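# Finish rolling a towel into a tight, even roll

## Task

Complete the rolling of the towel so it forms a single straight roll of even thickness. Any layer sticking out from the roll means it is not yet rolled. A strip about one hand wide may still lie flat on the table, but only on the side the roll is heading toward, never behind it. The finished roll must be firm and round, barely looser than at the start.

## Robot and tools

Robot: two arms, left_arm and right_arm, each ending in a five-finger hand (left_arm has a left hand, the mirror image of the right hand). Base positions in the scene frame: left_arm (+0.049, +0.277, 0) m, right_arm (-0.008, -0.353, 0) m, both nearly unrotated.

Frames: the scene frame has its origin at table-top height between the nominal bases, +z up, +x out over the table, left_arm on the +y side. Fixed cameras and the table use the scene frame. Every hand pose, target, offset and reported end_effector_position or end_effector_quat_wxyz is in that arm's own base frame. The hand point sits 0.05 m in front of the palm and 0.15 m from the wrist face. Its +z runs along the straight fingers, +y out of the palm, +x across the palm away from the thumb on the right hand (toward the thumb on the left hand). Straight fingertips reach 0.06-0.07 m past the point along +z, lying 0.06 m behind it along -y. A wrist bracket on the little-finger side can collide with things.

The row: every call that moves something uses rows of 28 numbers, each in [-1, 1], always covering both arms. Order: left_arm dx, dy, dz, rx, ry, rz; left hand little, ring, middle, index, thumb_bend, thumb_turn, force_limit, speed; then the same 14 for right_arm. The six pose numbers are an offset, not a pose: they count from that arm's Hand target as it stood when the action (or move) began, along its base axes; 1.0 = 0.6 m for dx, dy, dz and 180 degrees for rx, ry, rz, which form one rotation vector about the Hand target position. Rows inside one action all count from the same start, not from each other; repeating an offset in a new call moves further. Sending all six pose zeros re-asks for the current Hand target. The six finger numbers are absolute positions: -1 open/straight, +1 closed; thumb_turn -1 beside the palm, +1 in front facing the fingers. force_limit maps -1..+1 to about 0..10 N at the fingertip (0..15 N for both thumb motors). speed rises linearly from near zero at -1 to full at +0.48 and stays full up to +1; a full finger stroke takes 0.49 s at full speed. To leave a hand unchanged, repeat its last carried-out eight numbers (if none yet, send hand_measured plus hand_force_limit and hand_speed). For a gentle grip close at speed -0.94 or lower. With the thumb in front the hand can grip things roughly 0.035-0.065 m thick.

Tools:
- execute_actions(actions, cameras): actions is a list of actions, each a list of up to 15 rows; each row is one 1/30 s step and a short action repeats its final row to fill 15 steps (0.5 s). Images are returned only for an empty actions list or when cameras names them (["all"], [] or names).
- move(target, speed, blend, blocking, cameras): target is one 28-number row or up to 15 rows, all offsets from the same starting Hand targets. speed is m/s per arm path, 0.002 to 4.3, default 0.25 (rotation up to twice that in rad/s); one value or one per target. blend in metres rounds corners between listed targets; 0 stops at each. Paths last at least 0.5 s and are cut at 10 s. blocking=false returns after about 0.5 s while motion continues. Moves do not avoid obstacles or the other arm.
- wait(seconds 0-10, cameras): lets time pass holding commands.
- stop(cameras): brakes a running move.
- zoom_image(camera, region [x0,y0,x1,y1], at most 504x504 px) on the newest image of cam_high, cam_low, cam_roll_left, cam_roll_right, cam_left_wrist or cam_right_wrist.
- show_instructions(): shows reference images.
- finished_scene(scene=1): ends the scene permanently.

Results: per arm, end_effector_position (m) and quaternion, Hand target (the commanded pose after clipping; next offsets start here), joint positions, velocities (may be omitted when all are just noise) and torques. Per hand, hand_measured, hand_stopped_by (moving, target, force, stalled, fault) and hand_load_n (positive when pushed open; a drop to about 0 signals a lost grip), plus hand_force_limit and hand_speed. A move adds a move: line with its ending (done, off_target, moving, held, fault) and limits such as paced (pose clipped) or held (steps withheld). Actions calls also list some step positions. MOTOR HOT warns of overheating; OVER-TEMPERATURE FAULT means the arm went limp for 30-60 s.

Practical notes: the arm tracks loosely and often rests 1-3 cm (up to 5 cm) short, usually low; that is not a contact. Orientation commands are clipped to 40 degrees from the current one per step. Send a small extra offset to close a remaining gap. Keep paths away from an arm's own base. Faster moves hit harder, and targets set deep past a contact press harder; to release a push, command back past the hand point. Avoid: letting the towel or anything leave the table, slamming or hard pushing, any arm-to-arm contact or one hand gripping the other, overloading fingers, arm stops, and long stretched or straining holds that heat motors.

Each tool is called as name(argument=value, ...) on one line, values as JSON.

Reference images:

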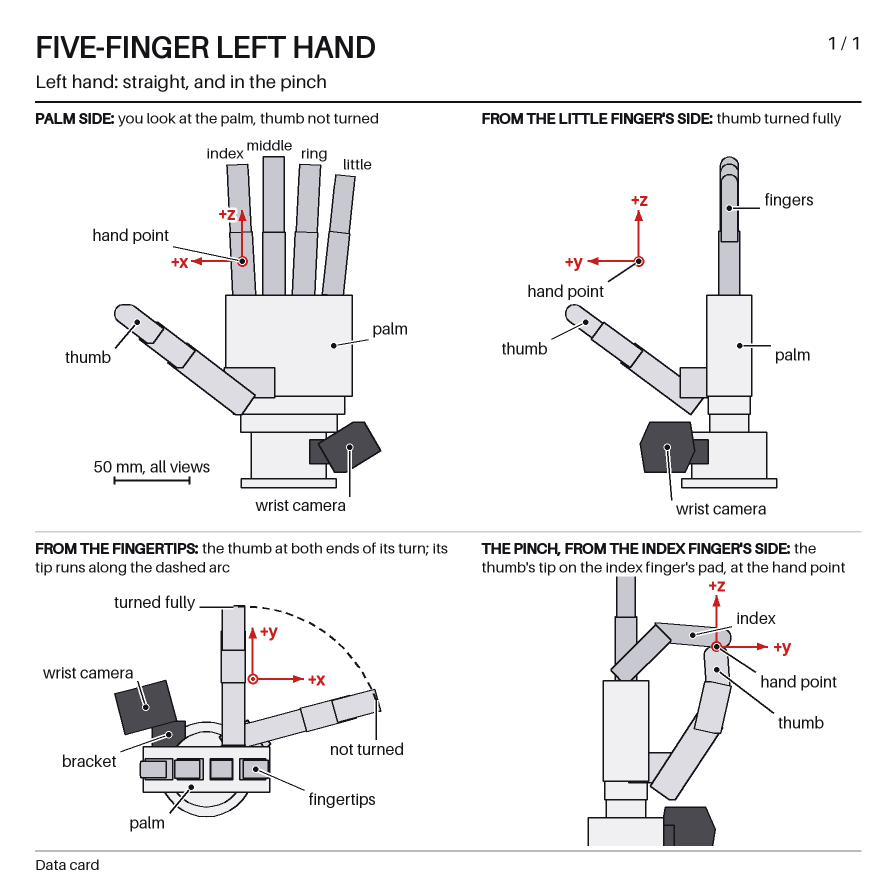

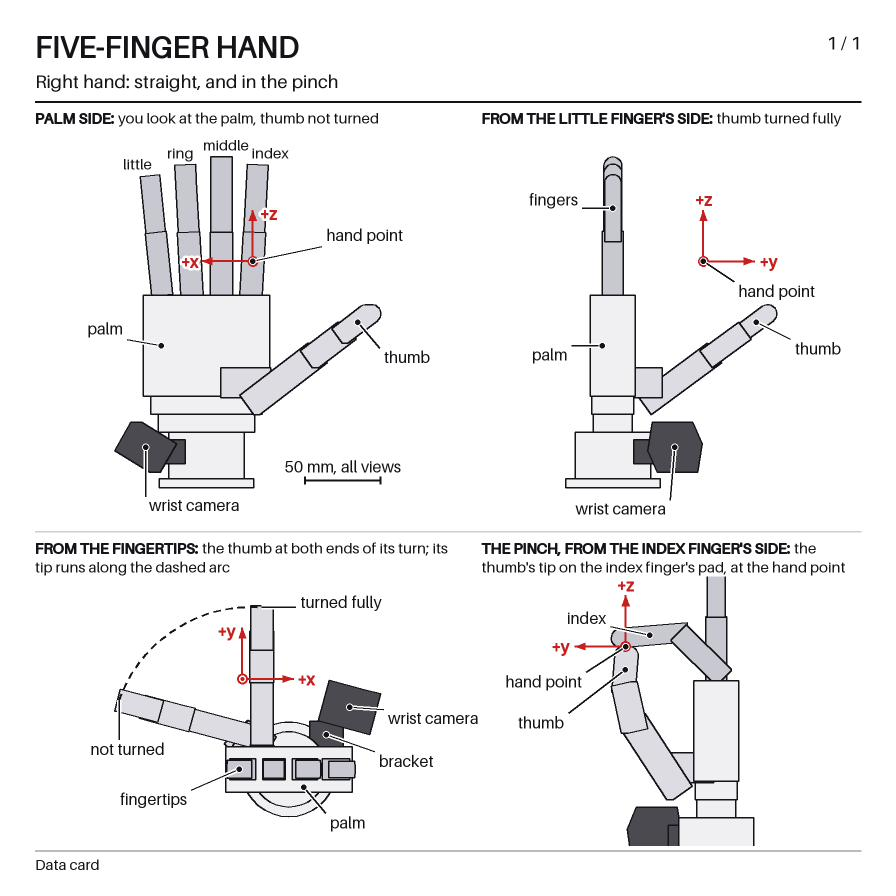

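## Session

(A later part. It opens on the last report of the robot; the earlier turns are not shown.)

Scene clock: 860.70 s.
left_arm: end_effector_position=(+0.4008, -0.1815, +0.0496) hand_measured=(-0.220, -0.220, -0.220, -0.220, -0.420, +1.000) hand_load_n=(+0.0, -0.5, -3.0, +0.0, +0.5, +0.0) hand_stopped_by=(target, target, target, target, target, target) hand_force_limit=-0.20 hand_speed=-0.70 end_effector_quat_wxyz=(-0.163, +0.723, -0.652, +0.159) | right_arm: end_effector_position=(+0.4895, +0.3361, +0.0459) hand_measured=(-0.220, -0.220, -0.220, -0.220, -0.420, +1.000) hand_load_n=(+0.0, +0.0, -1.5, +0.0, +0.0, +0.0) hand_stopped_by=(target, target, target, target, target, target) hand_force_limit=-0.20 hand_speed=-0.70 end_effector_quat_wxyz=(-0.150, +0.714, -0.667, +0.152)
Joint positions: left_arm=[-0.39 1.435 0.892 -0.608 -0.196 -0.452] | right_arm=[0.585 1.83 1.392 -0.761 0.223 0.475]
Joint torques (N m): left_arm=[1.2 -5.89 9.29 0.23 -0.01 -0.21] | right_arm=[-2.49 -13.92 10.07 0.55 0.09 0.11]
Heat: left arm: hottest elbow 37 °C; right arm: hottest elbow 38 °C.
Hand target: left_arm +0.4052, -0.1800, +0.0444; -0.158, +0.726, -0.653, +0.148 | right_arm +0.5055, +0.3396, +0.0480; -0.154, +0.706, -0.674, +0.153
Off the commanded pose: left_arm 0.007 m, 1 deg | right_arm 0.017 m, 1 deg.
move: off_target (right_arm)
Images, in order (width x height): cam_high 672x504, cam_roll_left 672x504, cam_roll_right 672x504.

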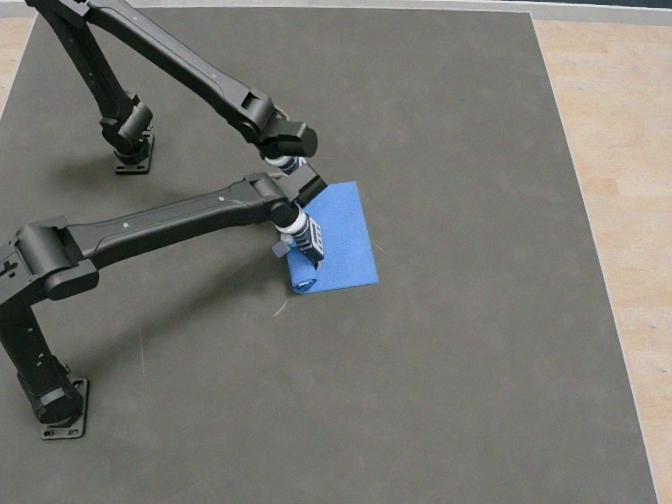

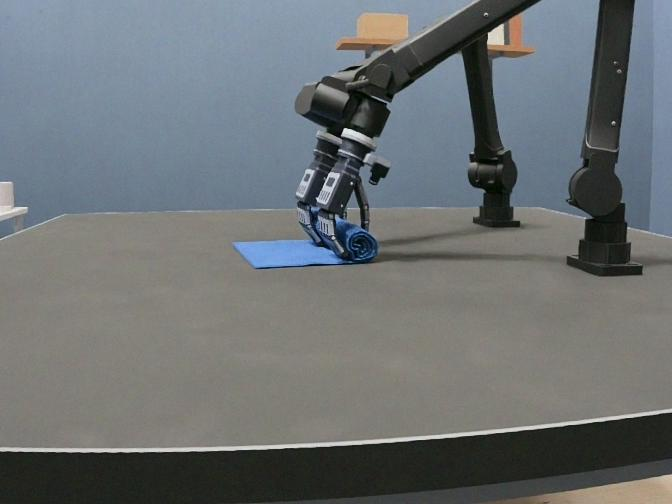

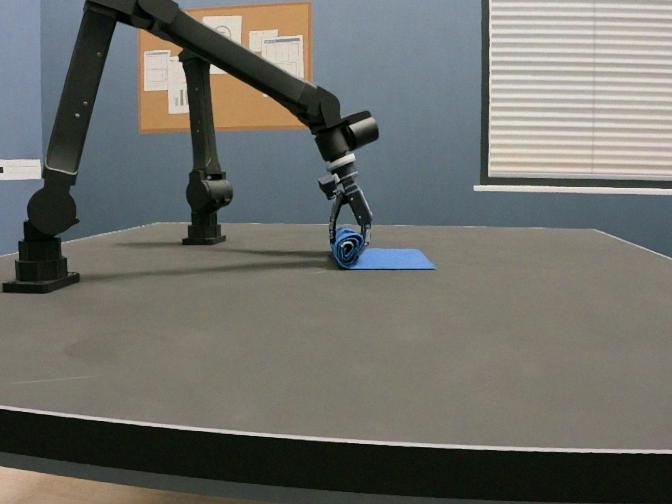

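move(target=[0, 0, 0, 0, 0, 0, -0.22, -0.22, -0.22, -0.22, -1, 1, -0.2, -0.6, 0, 0, 0, 0, 0, 0, -0.22, -0.22, -0.22, -0.22, -1, 1, -0.2, -0.6], cameras=["cam_high", "cam_roll_left", "cam_roll_right"], speed=0.05)

zoom_image(camera="cam_roll_left", region=[230, 130, 430, 290])

zoom_image(camera="cam_roll_right", region=[240, 130, 440, 290])

Scene clock: 866.03 s.
left_arm: end_effector_position=(+0.4007, -0.1815, +0.0495) hand_measured=(-0.220, -0.220, -0.220, -0.220, -1.000, +1.000) hand_load_n=(+0.0, +0.0, -3.0, +0.0, -0.5, +0.0) hand_stopped_by=(target, target, target, target, target, target) hand_force_limit=-0.20 hand_speed=-0.60 end_effector_quat_wxyz=(-0.163, +0.723, -0.652, +0.159) | right_arm: end_effector_position=(+0.4895, +0.3361, +0.0459) hand_measured=(-0.220, -0.220, -0.220, -0.220, -1.000, +1.000) hand_load_n=(+0.0, +0.0, -1.5, +0.0, +0.0, +0.0) hand_stopped_by=(target, target, target, target, target, target) hand_force_limit=-0.20 hand_speed=-0.60 end_effector_quat_wxyz=(-0.150, +0.714, -0.667, +0.152)
Joint positions: left_arm=[-0.39 1.435 0.892 -0.608 -0.195 -0.452] | right_arm=[0.585 1.83 1.392 -0.761 0.223 0.475]
Joint torques (N m): left_arm=[1.14 -5.89 9.28 0.16 -0.03 -0.21] | right_arm=[-2.37 -13.98 10.09 0.55 0.08 0.11]
Heat: left arm: hottest elbow 37 °C; right arm: hottest elbow 38 °C.
Hand target: left_arm +0.4052, -0.1800, +0.0445; -0.158, +0.726, -0.653, +0.148 | right_arm +0.5055, +0.3397, +0.0480; -0.154, +0.706, -0.674, +0.153
Off the commanded pose: left_arm 0.007 m, 1 deg | right_arm 0.017 m, 1 deg.
move: off_target (right_arm)
Images, in order (width x height): cam_high 672x504, cam_roll_left 672x504, cam_roll_right 672x504.

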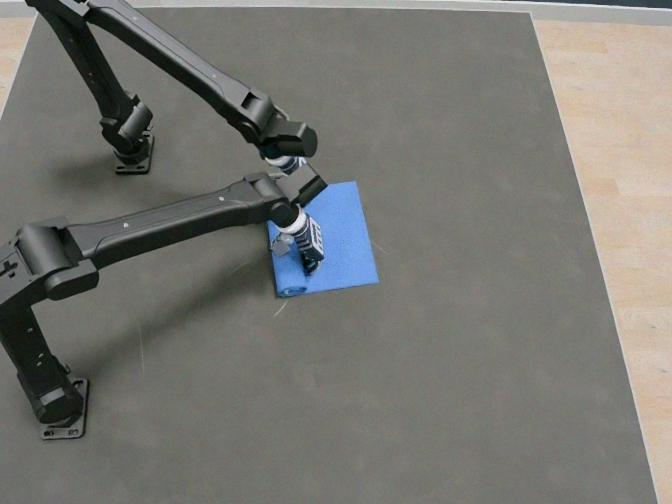

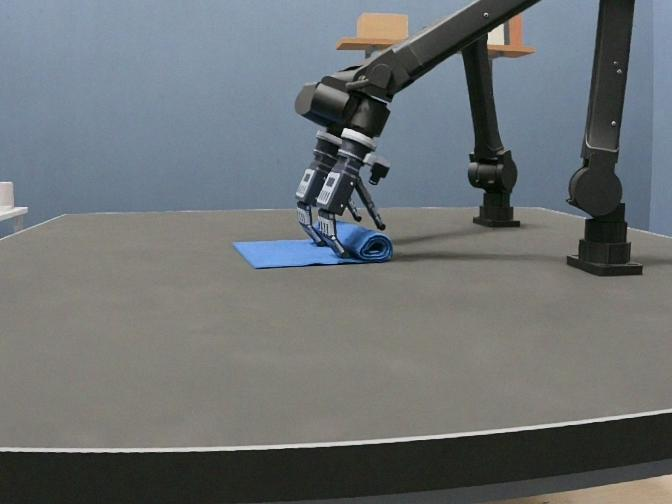

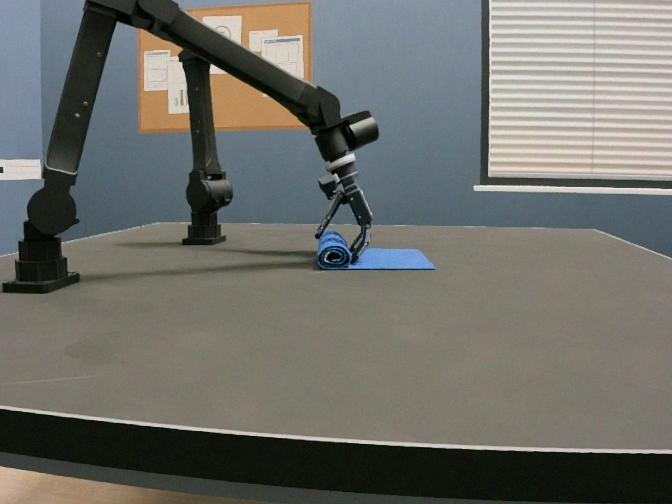

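Scaled by 2.520.

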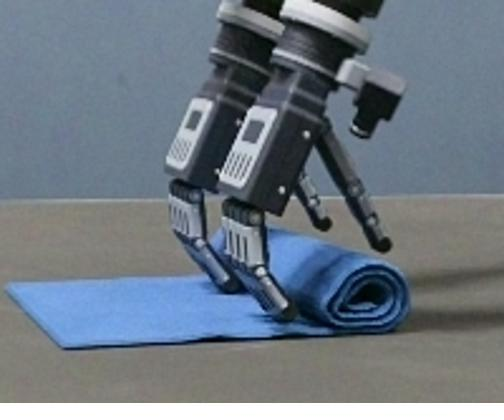

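Scaled by 2.520.

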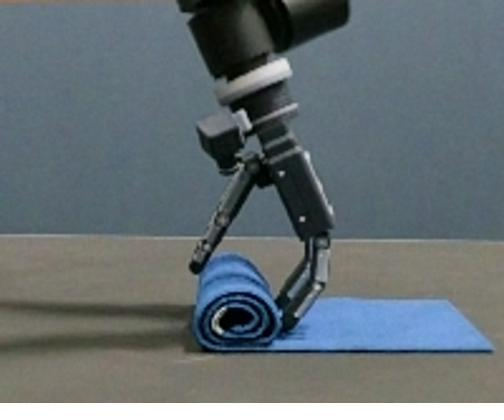

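move(target=[[0.02, 0.002, 0.092, 0, 0, 0, -0.22, -0.22, -0.22, -0.22, -1, 1, -0.2, -0.6, 0.02, 0.001, 0.09, 0, 0, 0, -0.22, -0.22, -0.22, -0.22, -1, 1, -0.2, -0.6], [-0.0753, 0, 0.059, 0.014, -0.1382, 0, -0.7, -0.7, -0.7, -0.7, -1, 1, -0.2, -0.4, -0.0758, 0, 0.062, 0.0056, -0.1388, 0, -0.7, -0.7, -0.7, -0.7, -1, 1, -0.2, -0.4], [-0.0753, 0, 0.0, 0.014, -0.1382, 0, -0.7, -0.7, -0.7, -0.7, -1, 1, -0.2, -0.4, -0.0758, 0, -0.006, 0.0056, -0.1388, 0, -0.7, -0.7, -0.7, -0.7, -1, 1, -0.2, -0.4]], cameras=["cam_high", "cam_roll_left", "cam_roll_right"], speed=[0.1, 0.2, 0.08])

zoom_image(camera="cam_roll_left", region=[260, 130, 460, 290])

zoom_image(camera="cam_roll_right", region=[240, 130, 440, 290])

Scene clock: 888.33 s.
left_arm: end_effector_position=(+0.3570, -0.1739, +0.0420) hand_measured=(-0.700, -0.700, -0.700, -0.700, -1.000, +1.000) hand_load_n=(-0.5, +0.0, +0.0, +0.0, +0.0, -0.5) hand_stopped_by=(target, target, target, target, target, target) hand_force_limit=-0.20 hand_speed=-0.40 end_effector_quat_wxyz=(-0.310, +0.674, -0.611, +0.278) | right_arm: end_effector_position=(+0.4576, +0.3337, +0.0455) hand_measured=(-0.700, -0.700, -0.700, -0.700, -1.000, +1.000) hand_load_n=(+0.0, +0.0, +0.0, +0.0, +0.0, +0.0) hand_stopped_by=(target, target, target, target, target, target) hand_force_limit=-0.20 hand_speed=-0.40 end_effector_quat_wxyz=(-0.298, +0.653, -0.631, +0.294)
Joint positions: left_arm=[-0.559 1.185 0.514 -0.16 -0.485 -0.465] | right_arm=[0.711 1.622 0.967 -0.18 0.504 0.478]
Joint torques (N m): left_arm=[-0.38 -4.31 7.66 1.63 -0.55 -0.34] | right_arm=[-0.97 -11.75 7.17 1.74 0.4 -0.04]
Heat: left arm: hottest elbow 38 °C; right arm: hottest elbow 39 °C.
Hand target: left_arm +0.3601, -0.1799, +0.0445; -0.310, +0.674, -0.606, +0.287 | right_arm +0.4600, +0.3396, +0.0444; -0.302, +0.655, -0.626, +0.296
Off the commanded pose: left_arm 0.007 m, 1 deg | right_arm 0.007 m, 1 deg.
move: done; target 2's new numbers were sent with right_arm's hand 0.022 m and 3 deg from that target
Images, in order (width x height): cam_high 672x504, cam_roll_left 672x504, cam_roll_right 672x504.

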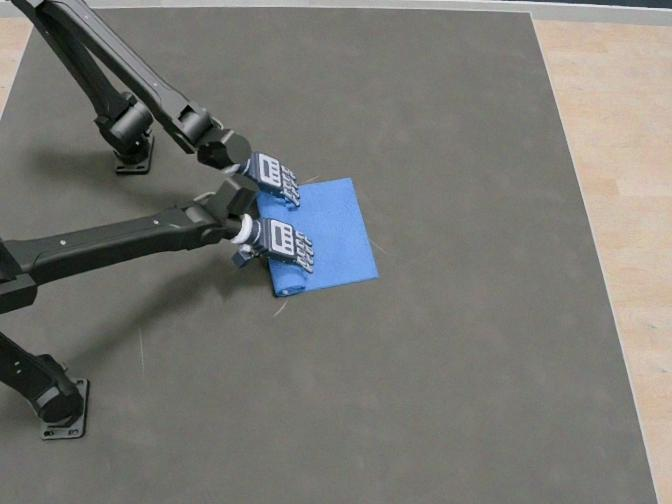

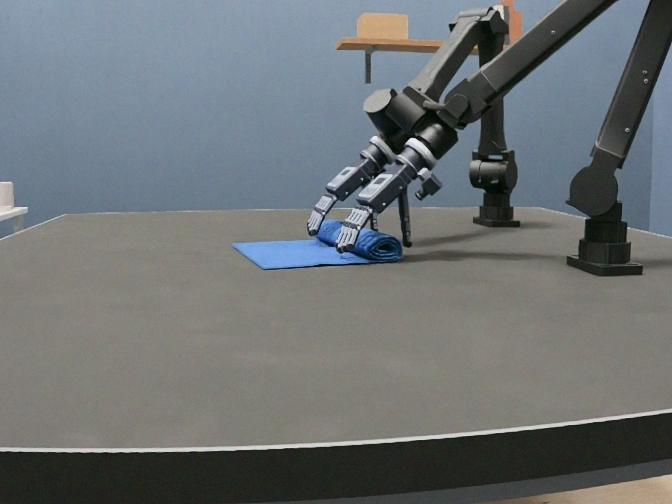

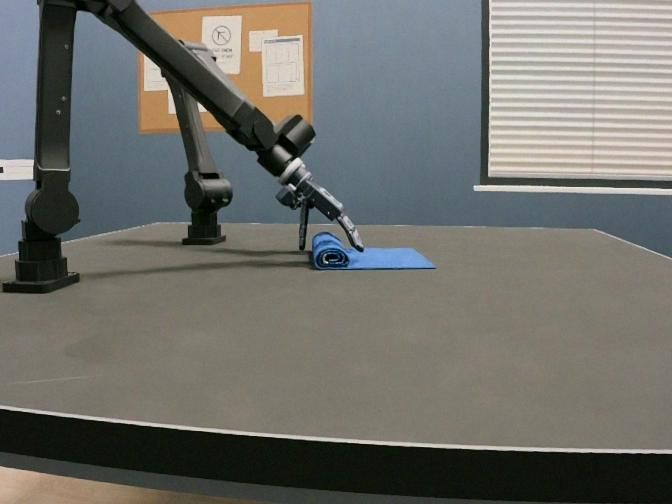

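Scaled by 2.520.

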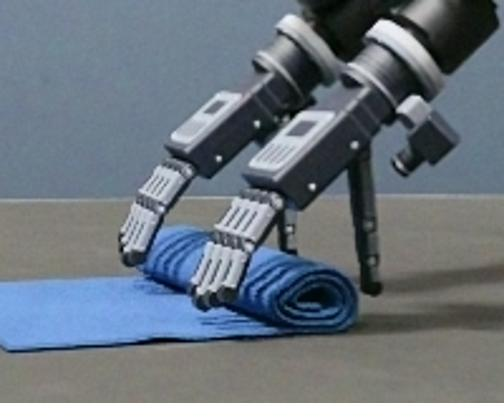

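Scaled by 2.520.

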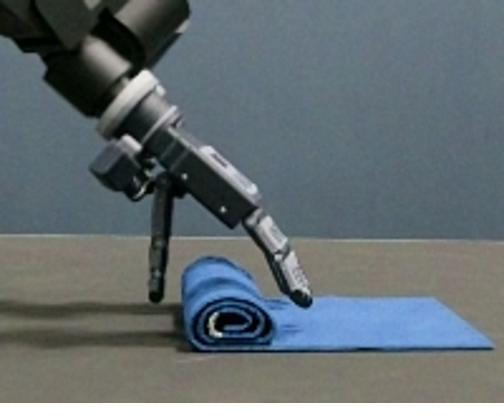

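move(target=[[0, 0, -0.004, 0, 0, 0, -0.45, -0.45, -0.45, -0.45, -0.75, 1, 0, -0.4, 0.006, 0, -0.006, 0, 0, 0, -0.45, -0.45, -0.45, -0.45, -0.75, 1, 0, -0.4], [0.006, 0, -0.004, 0, 0, 0, -0.3, -0.3, -0.3, -0.3, -0.5, 1, 0, -0.6, 0.01, 0, -0.006, 0, 0, 0, -0.3, -0.3, -0.3, -0.3, -0.5, 1, 0, -0.6], [0.006, 0, -0.002, 0, 0, 0, -0.15, -0.15, -0.15, -0.15, -0.3, 1, 0, -0.7, 0.01, 0, -0.003, 0, 0, 0, -0.15, -0.15, -0.15, -0.15, -0.3, 1, 0, -0.7]], cameras=["cam_high", "cam_roll_left", "cam_roll_right", "cam_left_wrist", "cam_right_wrist"], speed=0.06)

zoom_image(camera="cam_roll_left", region=[260, 130, 460, 290])

zoom_image(camera="cam_roll_right", region=[240, 130, 440, 290])

Scene clock: 903.90 s.
left_arm: end_effector_position=(+0.3599, -0.1759, +0.0404) hand_measured=(-0.150, -0.150, -0.150, -0.150, -0.304, +1.000) hand_load_n=(+0.0, +0.5, +2.5, +2.0, +6.0, -0.5) hand_stopped_by=(target, target, target, target, target, target) hand_force_limit=0.00 hand_speed=-0.70 end_effector_quat_wxyz=(-0.311, +0.673, -0.609, +0.281) | right_arm: end_effector_position=(+0.4591, +0.3347, +0.0405) hand_measured=(-0.150, -0.150, -0.150, -0.150, -0.304, +1.000) hand_load_n=(+0.0, +2.0, +2.5, +1.0, +4.5, +2.0) hand_stopped_by=(target, target, target, target, target, target) hand_force_limit=0.00 hand_speed=-0.70 end_effector_quat_wxyz=(-0.298, +0.655, -0.628, +0.295)
Joint positions: left_arm=[-0.559 1.198 0.514 -0.139 -0.485 -0.465] | right_arm=[0.711 1.635 0.967 -0.166 0.503 0.472]
Joint torques (N m): left_arm=[0.21 -4.37 7.98 1.35 -0.36 -0.29] | right_arm=[-1.55 -11.93 7.88 1.48 0.16 -0.05]
Heat: left arm: hottest elbow 37 °C; right arm: hottest elbow 38 °C.
Hand target: left_arm +0.3637, -0.1800, +0.0433; -0.310, +0.674, -0.606, +0.287 | right_arm +0.4660, +0.3396, +0.0425; -0.302, +0.655, -0.626, +0.296
Off the commanded pose: left_arm 0.006 m, 1 deg | right_arm 0.009 m, 1 deg.
move: done
camera_calibration:
cam_left_wrist: T_world_to_cam=[[0.657575, -0.175083, 0.732763, -0.297488], [-0.424876, -0.889379, 0.168776, -0.0108279], [0.622154, -0.422316, -0.659222, -0.162515], [0, 0, 0, 1]] pos_world=[0.292129, -0.130348, 0.112682]
cam_right_wrist: T_world_to_cam=[[-0.615993, -0.361591, -0.69986, 0.426313], [-0.606596, 0.784547, 0.12856, 0.0109476], [0.502587, 0.503725, -0.702615, -0.254154], [0, 0, 0, 1]] pos_world=[0.396981, 0.273586, 0.11838]
Images, in order (width x height): cam_high 672x504, cam_roll_left 672x504, cam_roll_right 672x504, cam_left_wrist 616x616, cam_right_wrist 616x616.

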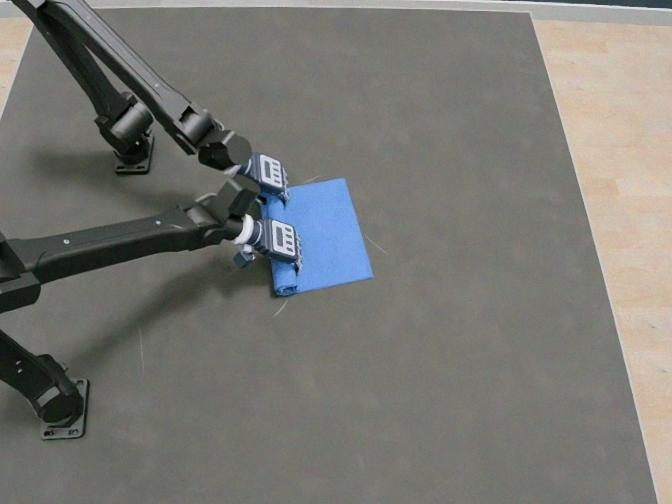

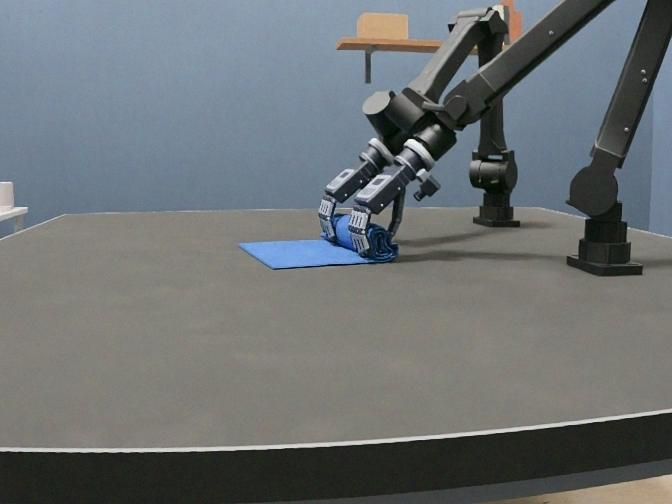

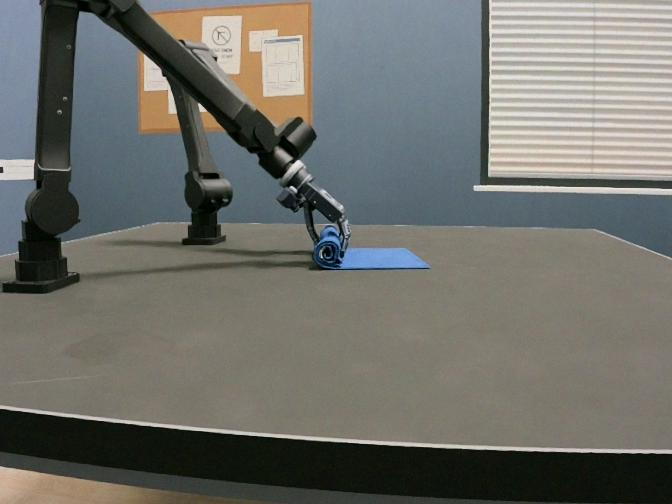

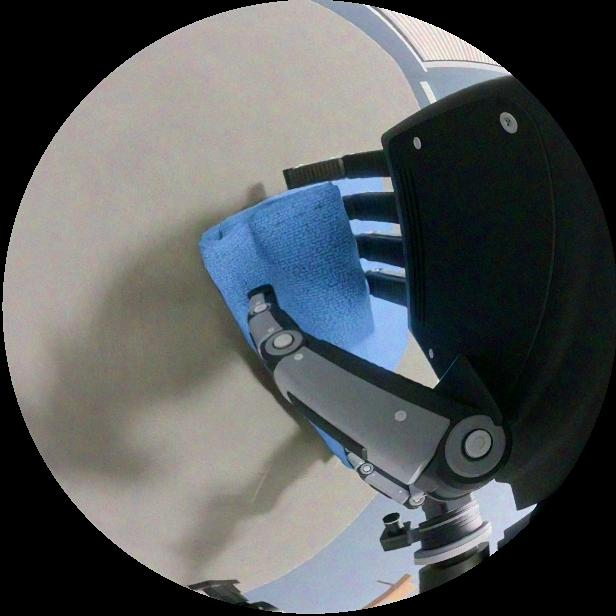

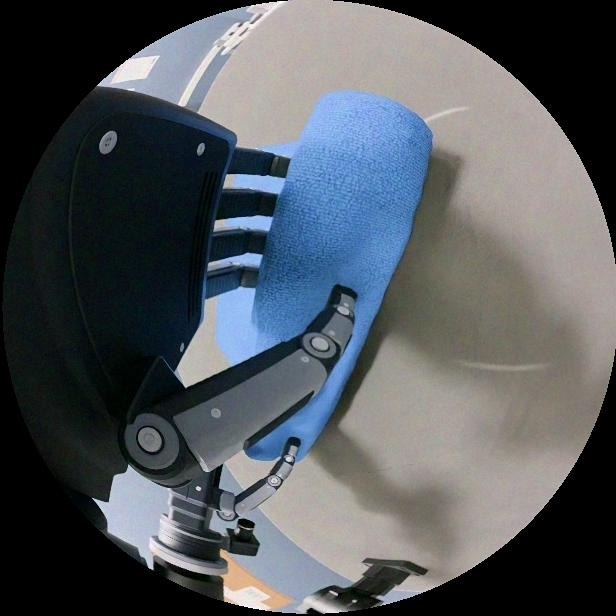

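Scaled by 2.520.

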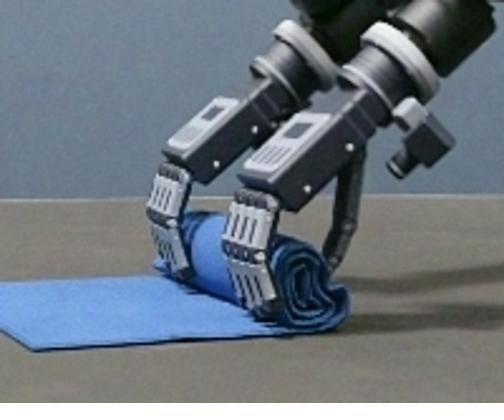

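Scaled by 2.520.

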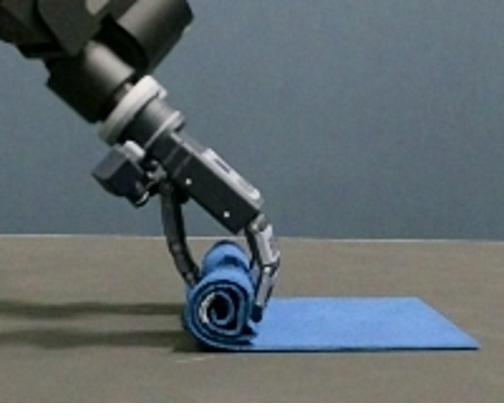

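move(target=[0.022, 0, 0.004, 0, 0, -0.0444, -0.15, -0.15, -0.15, -0.15, -0.3, 1, 0, -0.7, -0.022, 0, 0.006, 0, 0, -0.0444, -0.15, -0.15, -0.15, -0.15, -0.3, 1, 0, -0.7], cameras=["cam_high"], speed=0.05)

zoom_image(camera="cam_high", region=[220, 140, 400, 320])

Scene clock: 910.60 s.
left_arm: end_effector_position=(+0.3680, -0.1792, +0.0425) hand_measured=(-0.150, -0.150, -0.150, -0.150, -0.304, +1.000) hand_load_n=(+0.0, +0.0, +1.5, +2.0, +4.5, +0.0) hand_stopped_by=(target, target, target, target, target, target) hand_force_limit=0.00 hand_speed=-0.70 end_effector_quat_wxyz=(-0.286, +0.632, -0.652, +0.304) | right_arm: end_effector_position=(+0.4507, +0.3294, +0.0404) hand_measured=(-0.150, -0.150, -0.150, -0.150, -0.304, +1.000) hand_load_n=(+0.5, +0.5, +1.5, +1.0, +3.0, +0.5) hand_stopped_by=(target, target, target, target, target, target) hand_force_limit=0.00 hand_speed=-0.70 end_effector_quat_wxyz=(+0.276, -0.611, +0.669, -0.321)
Joint positions: left_arm=[-0.498 1.203 0.514 -0.073 -0.339 -0.321] | right_arm=[0.749 1.635 0.977 -0.256 0.626 0.62]
Joint torques (N m): left_arm=[1.2 -3.84 8.61 1.59 -0.09 -0.1] | right_arm=[-0.56 -12.28 8.32 0.51 0.26 0.13]
Heat: left arm: hottest elbow 37 °C; right arm: hottest elbow 38 °C.
Hand target: left_arm +0.3769, -0.1799, +0.0457; -0.290, +0.630, -0.652, +0.308 | right_arm +0.4529, +0.3395, +0.0462; +0.281, -0.610, +0.670, -0.317
Off the commanded pose: left_arm 0.009 m, 1 deg | right_arm 0.012 m, 1 deg.
move: off_target (right_arm)
Images, in order (width x height): cam_high 672x504.

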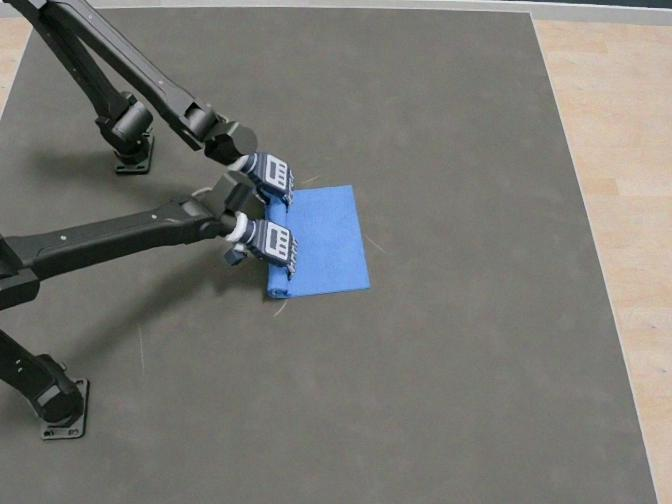

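Scaled by 2.800.

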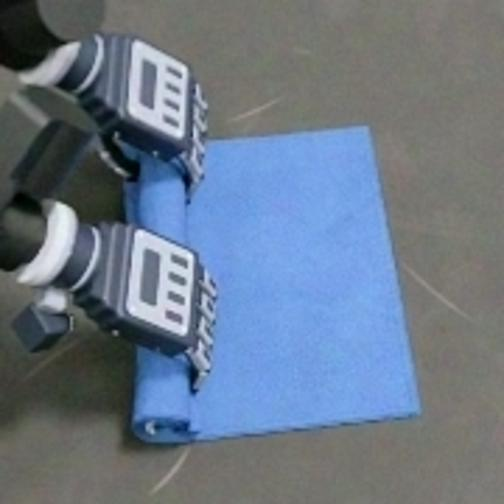

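move(target=[[0, 0, 0.004, 0, 0, 0, -0.35, -0.35, -0.35, -0.35, -0.6, 1, 0, -0.7, 0, 0, 0.004, 0, 0, 0, -0.35, -0.35, -0.35, -0.35, -0.6, 1, 0, -0.7], [-0.004, 0, 0.006, 0, 0, 0, -0.7, -0.7, -0.7, -0.7, -1, 1, 0, -0.5, -0.004, 0, 0.006, 0, 0, 0, -0.7, -0.7, -0.7, -0.7, -1, 1, 0, -0.5], [-0.004, 0, 0.11, 0, 0, 0, -0.7, -0.7, -0.7, -0.7, -1, 1, 0, -0.5, -0.004, 0, 0.12, 0, 0, 0, -0.7, -0.7, -0.7, -0.7, -1, 1, 0, -0.5]], cameras=["cam_high", "cam_roll_left", "cam_roll_right"], speed=[0.1, 0.1, 0.12])

zoom_image(camera="cam_roll_left", region=[260, 130, 460, 290])

zoom_image(camera="cam_roll_right", region=[240, 130, 440, 290])

zoom_image(camera="cam_high", region=[220, 140, 400, 320])

Scene clock: 935.30 s.
left_arm: end_effector_position=(+0.3555, -0.1726, +0.0843) hand_measured=(-0.700, -0.700, -0.700, -0.700, -1.000, +1.000) hand_load_n=(+0.0, +0.0, +0.0, +0.0, +0.0, +0.0) hand_stopped_by=(target, target, target, target, target, target) hand_force_limit=0.00 hand_speed=-0.50 end_effector_quat_wxyz=(-0.281, +0.634, -0.661, +0.287) | right_arm: end_effector_position=(+0.4392, +0.3231, +0.0891) hand_measured=(-0.700, -0.700, -0.700, -0.700, -1.000, +1.000) hand_load_n=(+0.0, +0.0, +0.0, +0.0, +0.0, +0.0) hand_stopped_by=(target, target, target, target, target, target) hand_force_limit=0.00 hand_speed=-0.50 end_effector_quat_wxyz=(-0.253, +0.622, -0.669, +0.319)
Joint positions: left_arm=[-0.498 1.081 0.581 -0.301 -0.337 -0.32] | right_arm=[0.754 1.547 1.044 -0.465 0.625 0.627]
Joint torques (N m): left_arm=[0.85 -4.78 12.29 0.96 -0.3 -0.14] | right_arm=[-0.85 -13.51 10.3 0.85 0.38 0.11]
Heat: left arm: hottest elbow 37 °C; right arm: hottest elbow 38 °C.
Hand target: left_arm +0.3744, -0.1799, +0.1116; -0.290, +0.630, -0.652, +0.308 | right_arm +0.4505, +0.3397, +0.1183; -0.281, +0.610, -0.670, +0.316
Off the commanded pose: left_arm 0.034 m, 3 deg | right_arm 0.035 m, 3 deg.
move: off_target (left_arm, right_arm); target 2's new numbers were sent with right_arm's hand 0.017 m and 2 deg from that target
Images, in order (width x height): cam_high 672x504, cam_roll_left 672x504, cam_roll_right 672x504.

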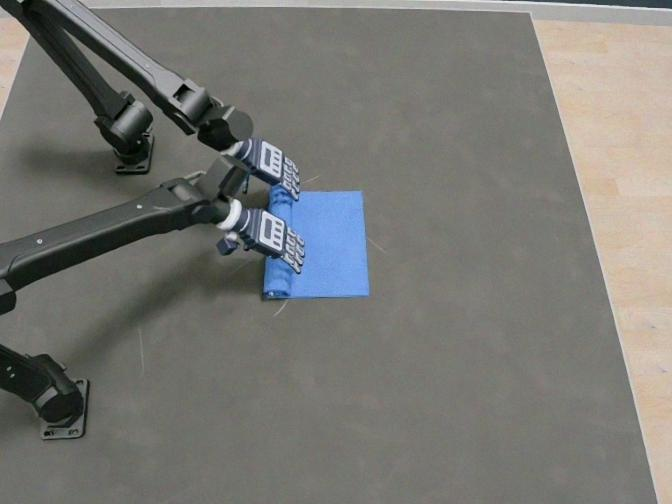

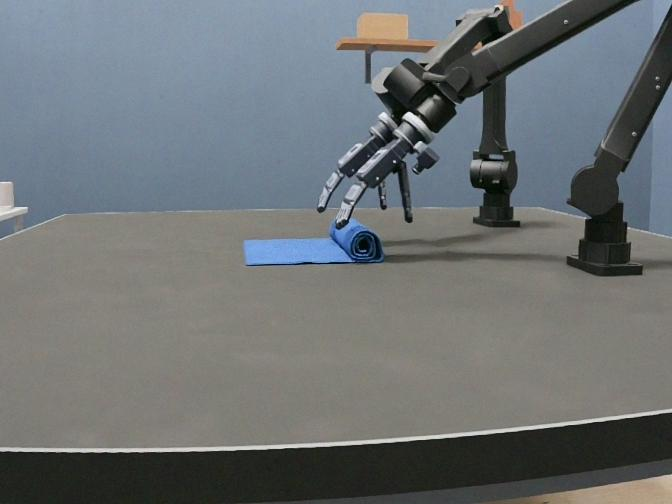

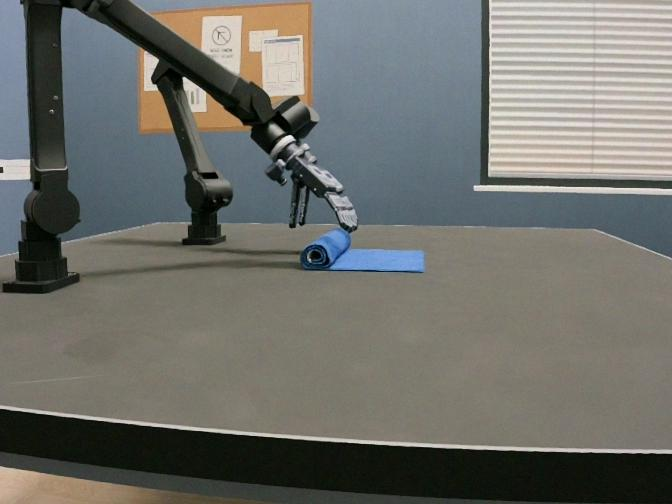

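Scaled by 2.520.

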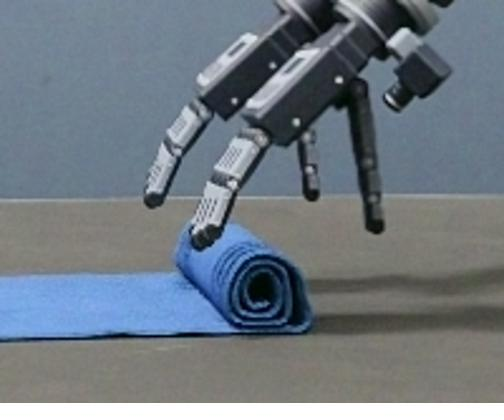

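Scaled by 2.520.

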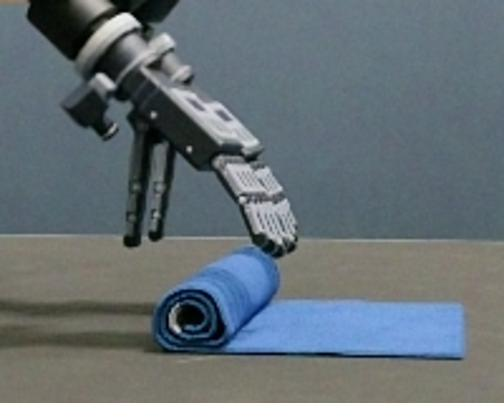

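Scaled by 2.800.

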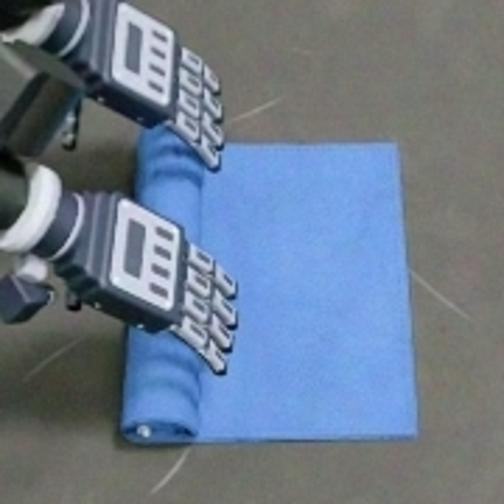

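move(target=[[-0.024, -0.0518, -0.019, -0.006, -0.1555, 0.0111, -0.7, -0.7, -0.7, -0.7, -1, 1, 0, -0.5, -0.0208, -0.0262, -0.0138, -0.0154, -0.1548, 0.0111, -0.7, -0.7, -0.7, -0.7, -1, 1, 0, -0.5], [-0.024, -0.0518, -0.104, -0.006, -0.1555, 0.0111, -0.7, -0.7, -0.7, -0.7, -1, 1, 0, -0.5, -0.0208, -0.0262, -0.115, -0.0154, -0.1548, 0.0111, -0.7, -0.7, -0.7, -0.7, -1, 1, 0, -0.5]], cameras=["cam_high", "cam_roll_left", "cam_roll_right"], speed=[0.2, 0.1])

zoom_image(camera="cam_roll_left", region=[260, 130, 460, 290])

zoom_image(camera="cam_roll_right", region=[220, 130, 420, 290])

Scene clock: 954.53 s.
left_arm: end_effector_position=(+0.3616, -0.2085, +0.0489) hand_measured=(-0.700, -0.700, -0.700, -0.700, -1.000, +1.000) hand_load_n=(+0.0, +0.0, +0.0, +0.0, +0.0, +0.0) hand_stopped_by=(target, target, target, target, target, target) hand_force_limit=0.00 hand_speed=-0.50 end_effector_quat_wxyz=(-0.436, +0.556, -0.546, +0.449) | right_arm: end_effector_position=(+0.4383, +0.3189, +0.0509) hand_measured=(-0.700, -0.700, -0.700, -0.700, -1.000, +1.000) hand_load_n=(+0.0, +0.0, +0.0, +0.0, +0.0, +0.0) hand_stopped_by=(target, target, target, target, target, target) hand_force_limit=0.00 hand_speed=-0.50 end_effector_quat_wxyz=(-0.422, +0.532, -0.569, +0.465)
Joint positions: left_arm=[-0.757 1.388 0.262 0.832 -0.73 -0.222] | right_arm=[0.865 1.67 0.66 0.655 0.916 0.272]
Joint torques (N m): left_arm=[-0.32 -4.13 4.64 2.06 -0.38 -0.11] | right_arm=[-0.85 -10.23 5.34 2.02 0.22 -0.06]
Heat: left arm: hottest elbow 37 °C; right arm: hottest elbow 39 °C.
Hand target: left_arm +0.3601, -0.2110, +0.0493; -0.438, +0.551, -0.548, +0.452 | right_arm +0.4379, +0.3239, +0.0493; -0.425, +0.534, -0.564, +0.465
Off the commanded pose: left_arm 0.003 m, 1 deg | right_arm 0.005 m, 1 deg.
move: done
Images, in order (width x height): cam_high 672x504, cam_roll_left 672x504, cam_roll_right 672x504.

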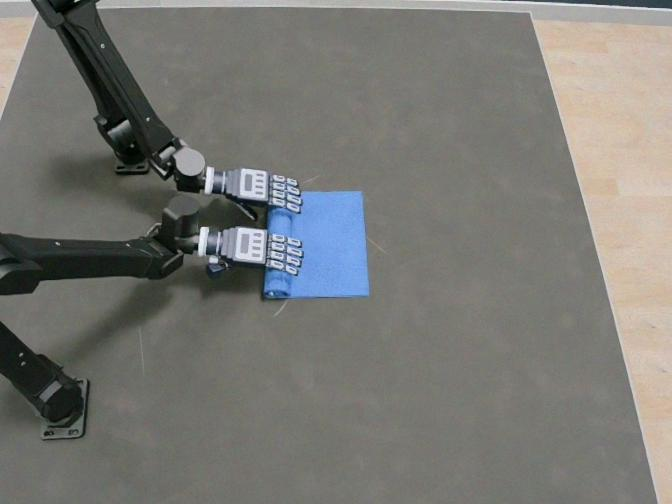

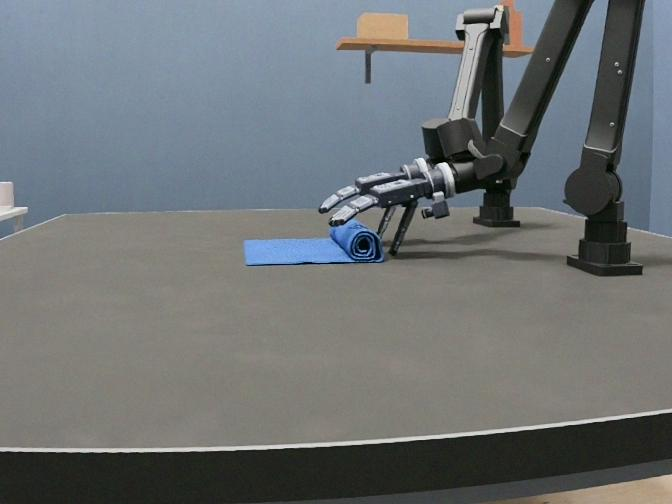

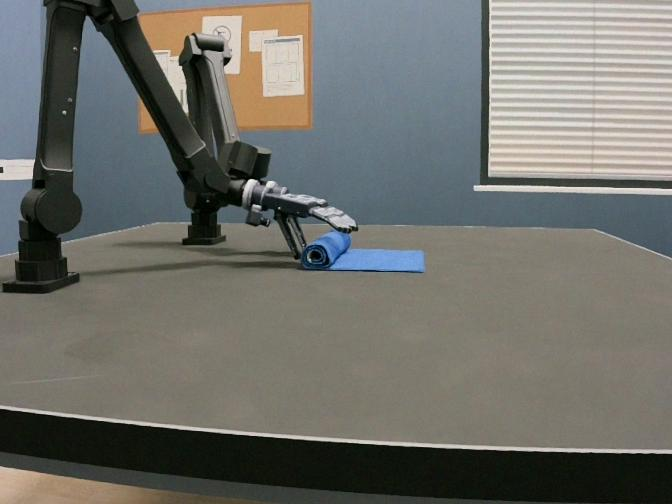

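Scaled by 2.520.

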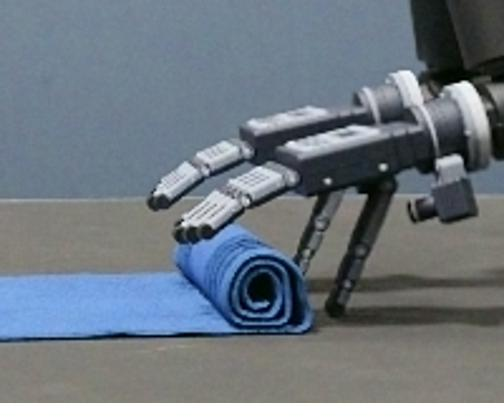

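Scaled by 2.520.

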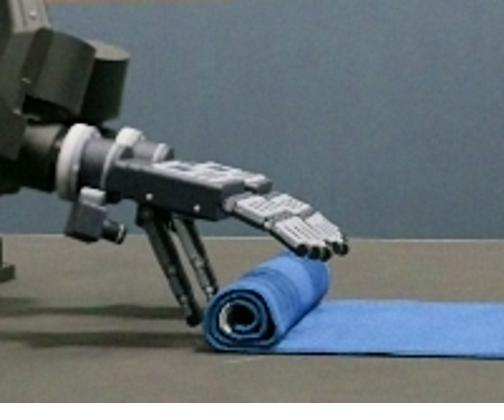

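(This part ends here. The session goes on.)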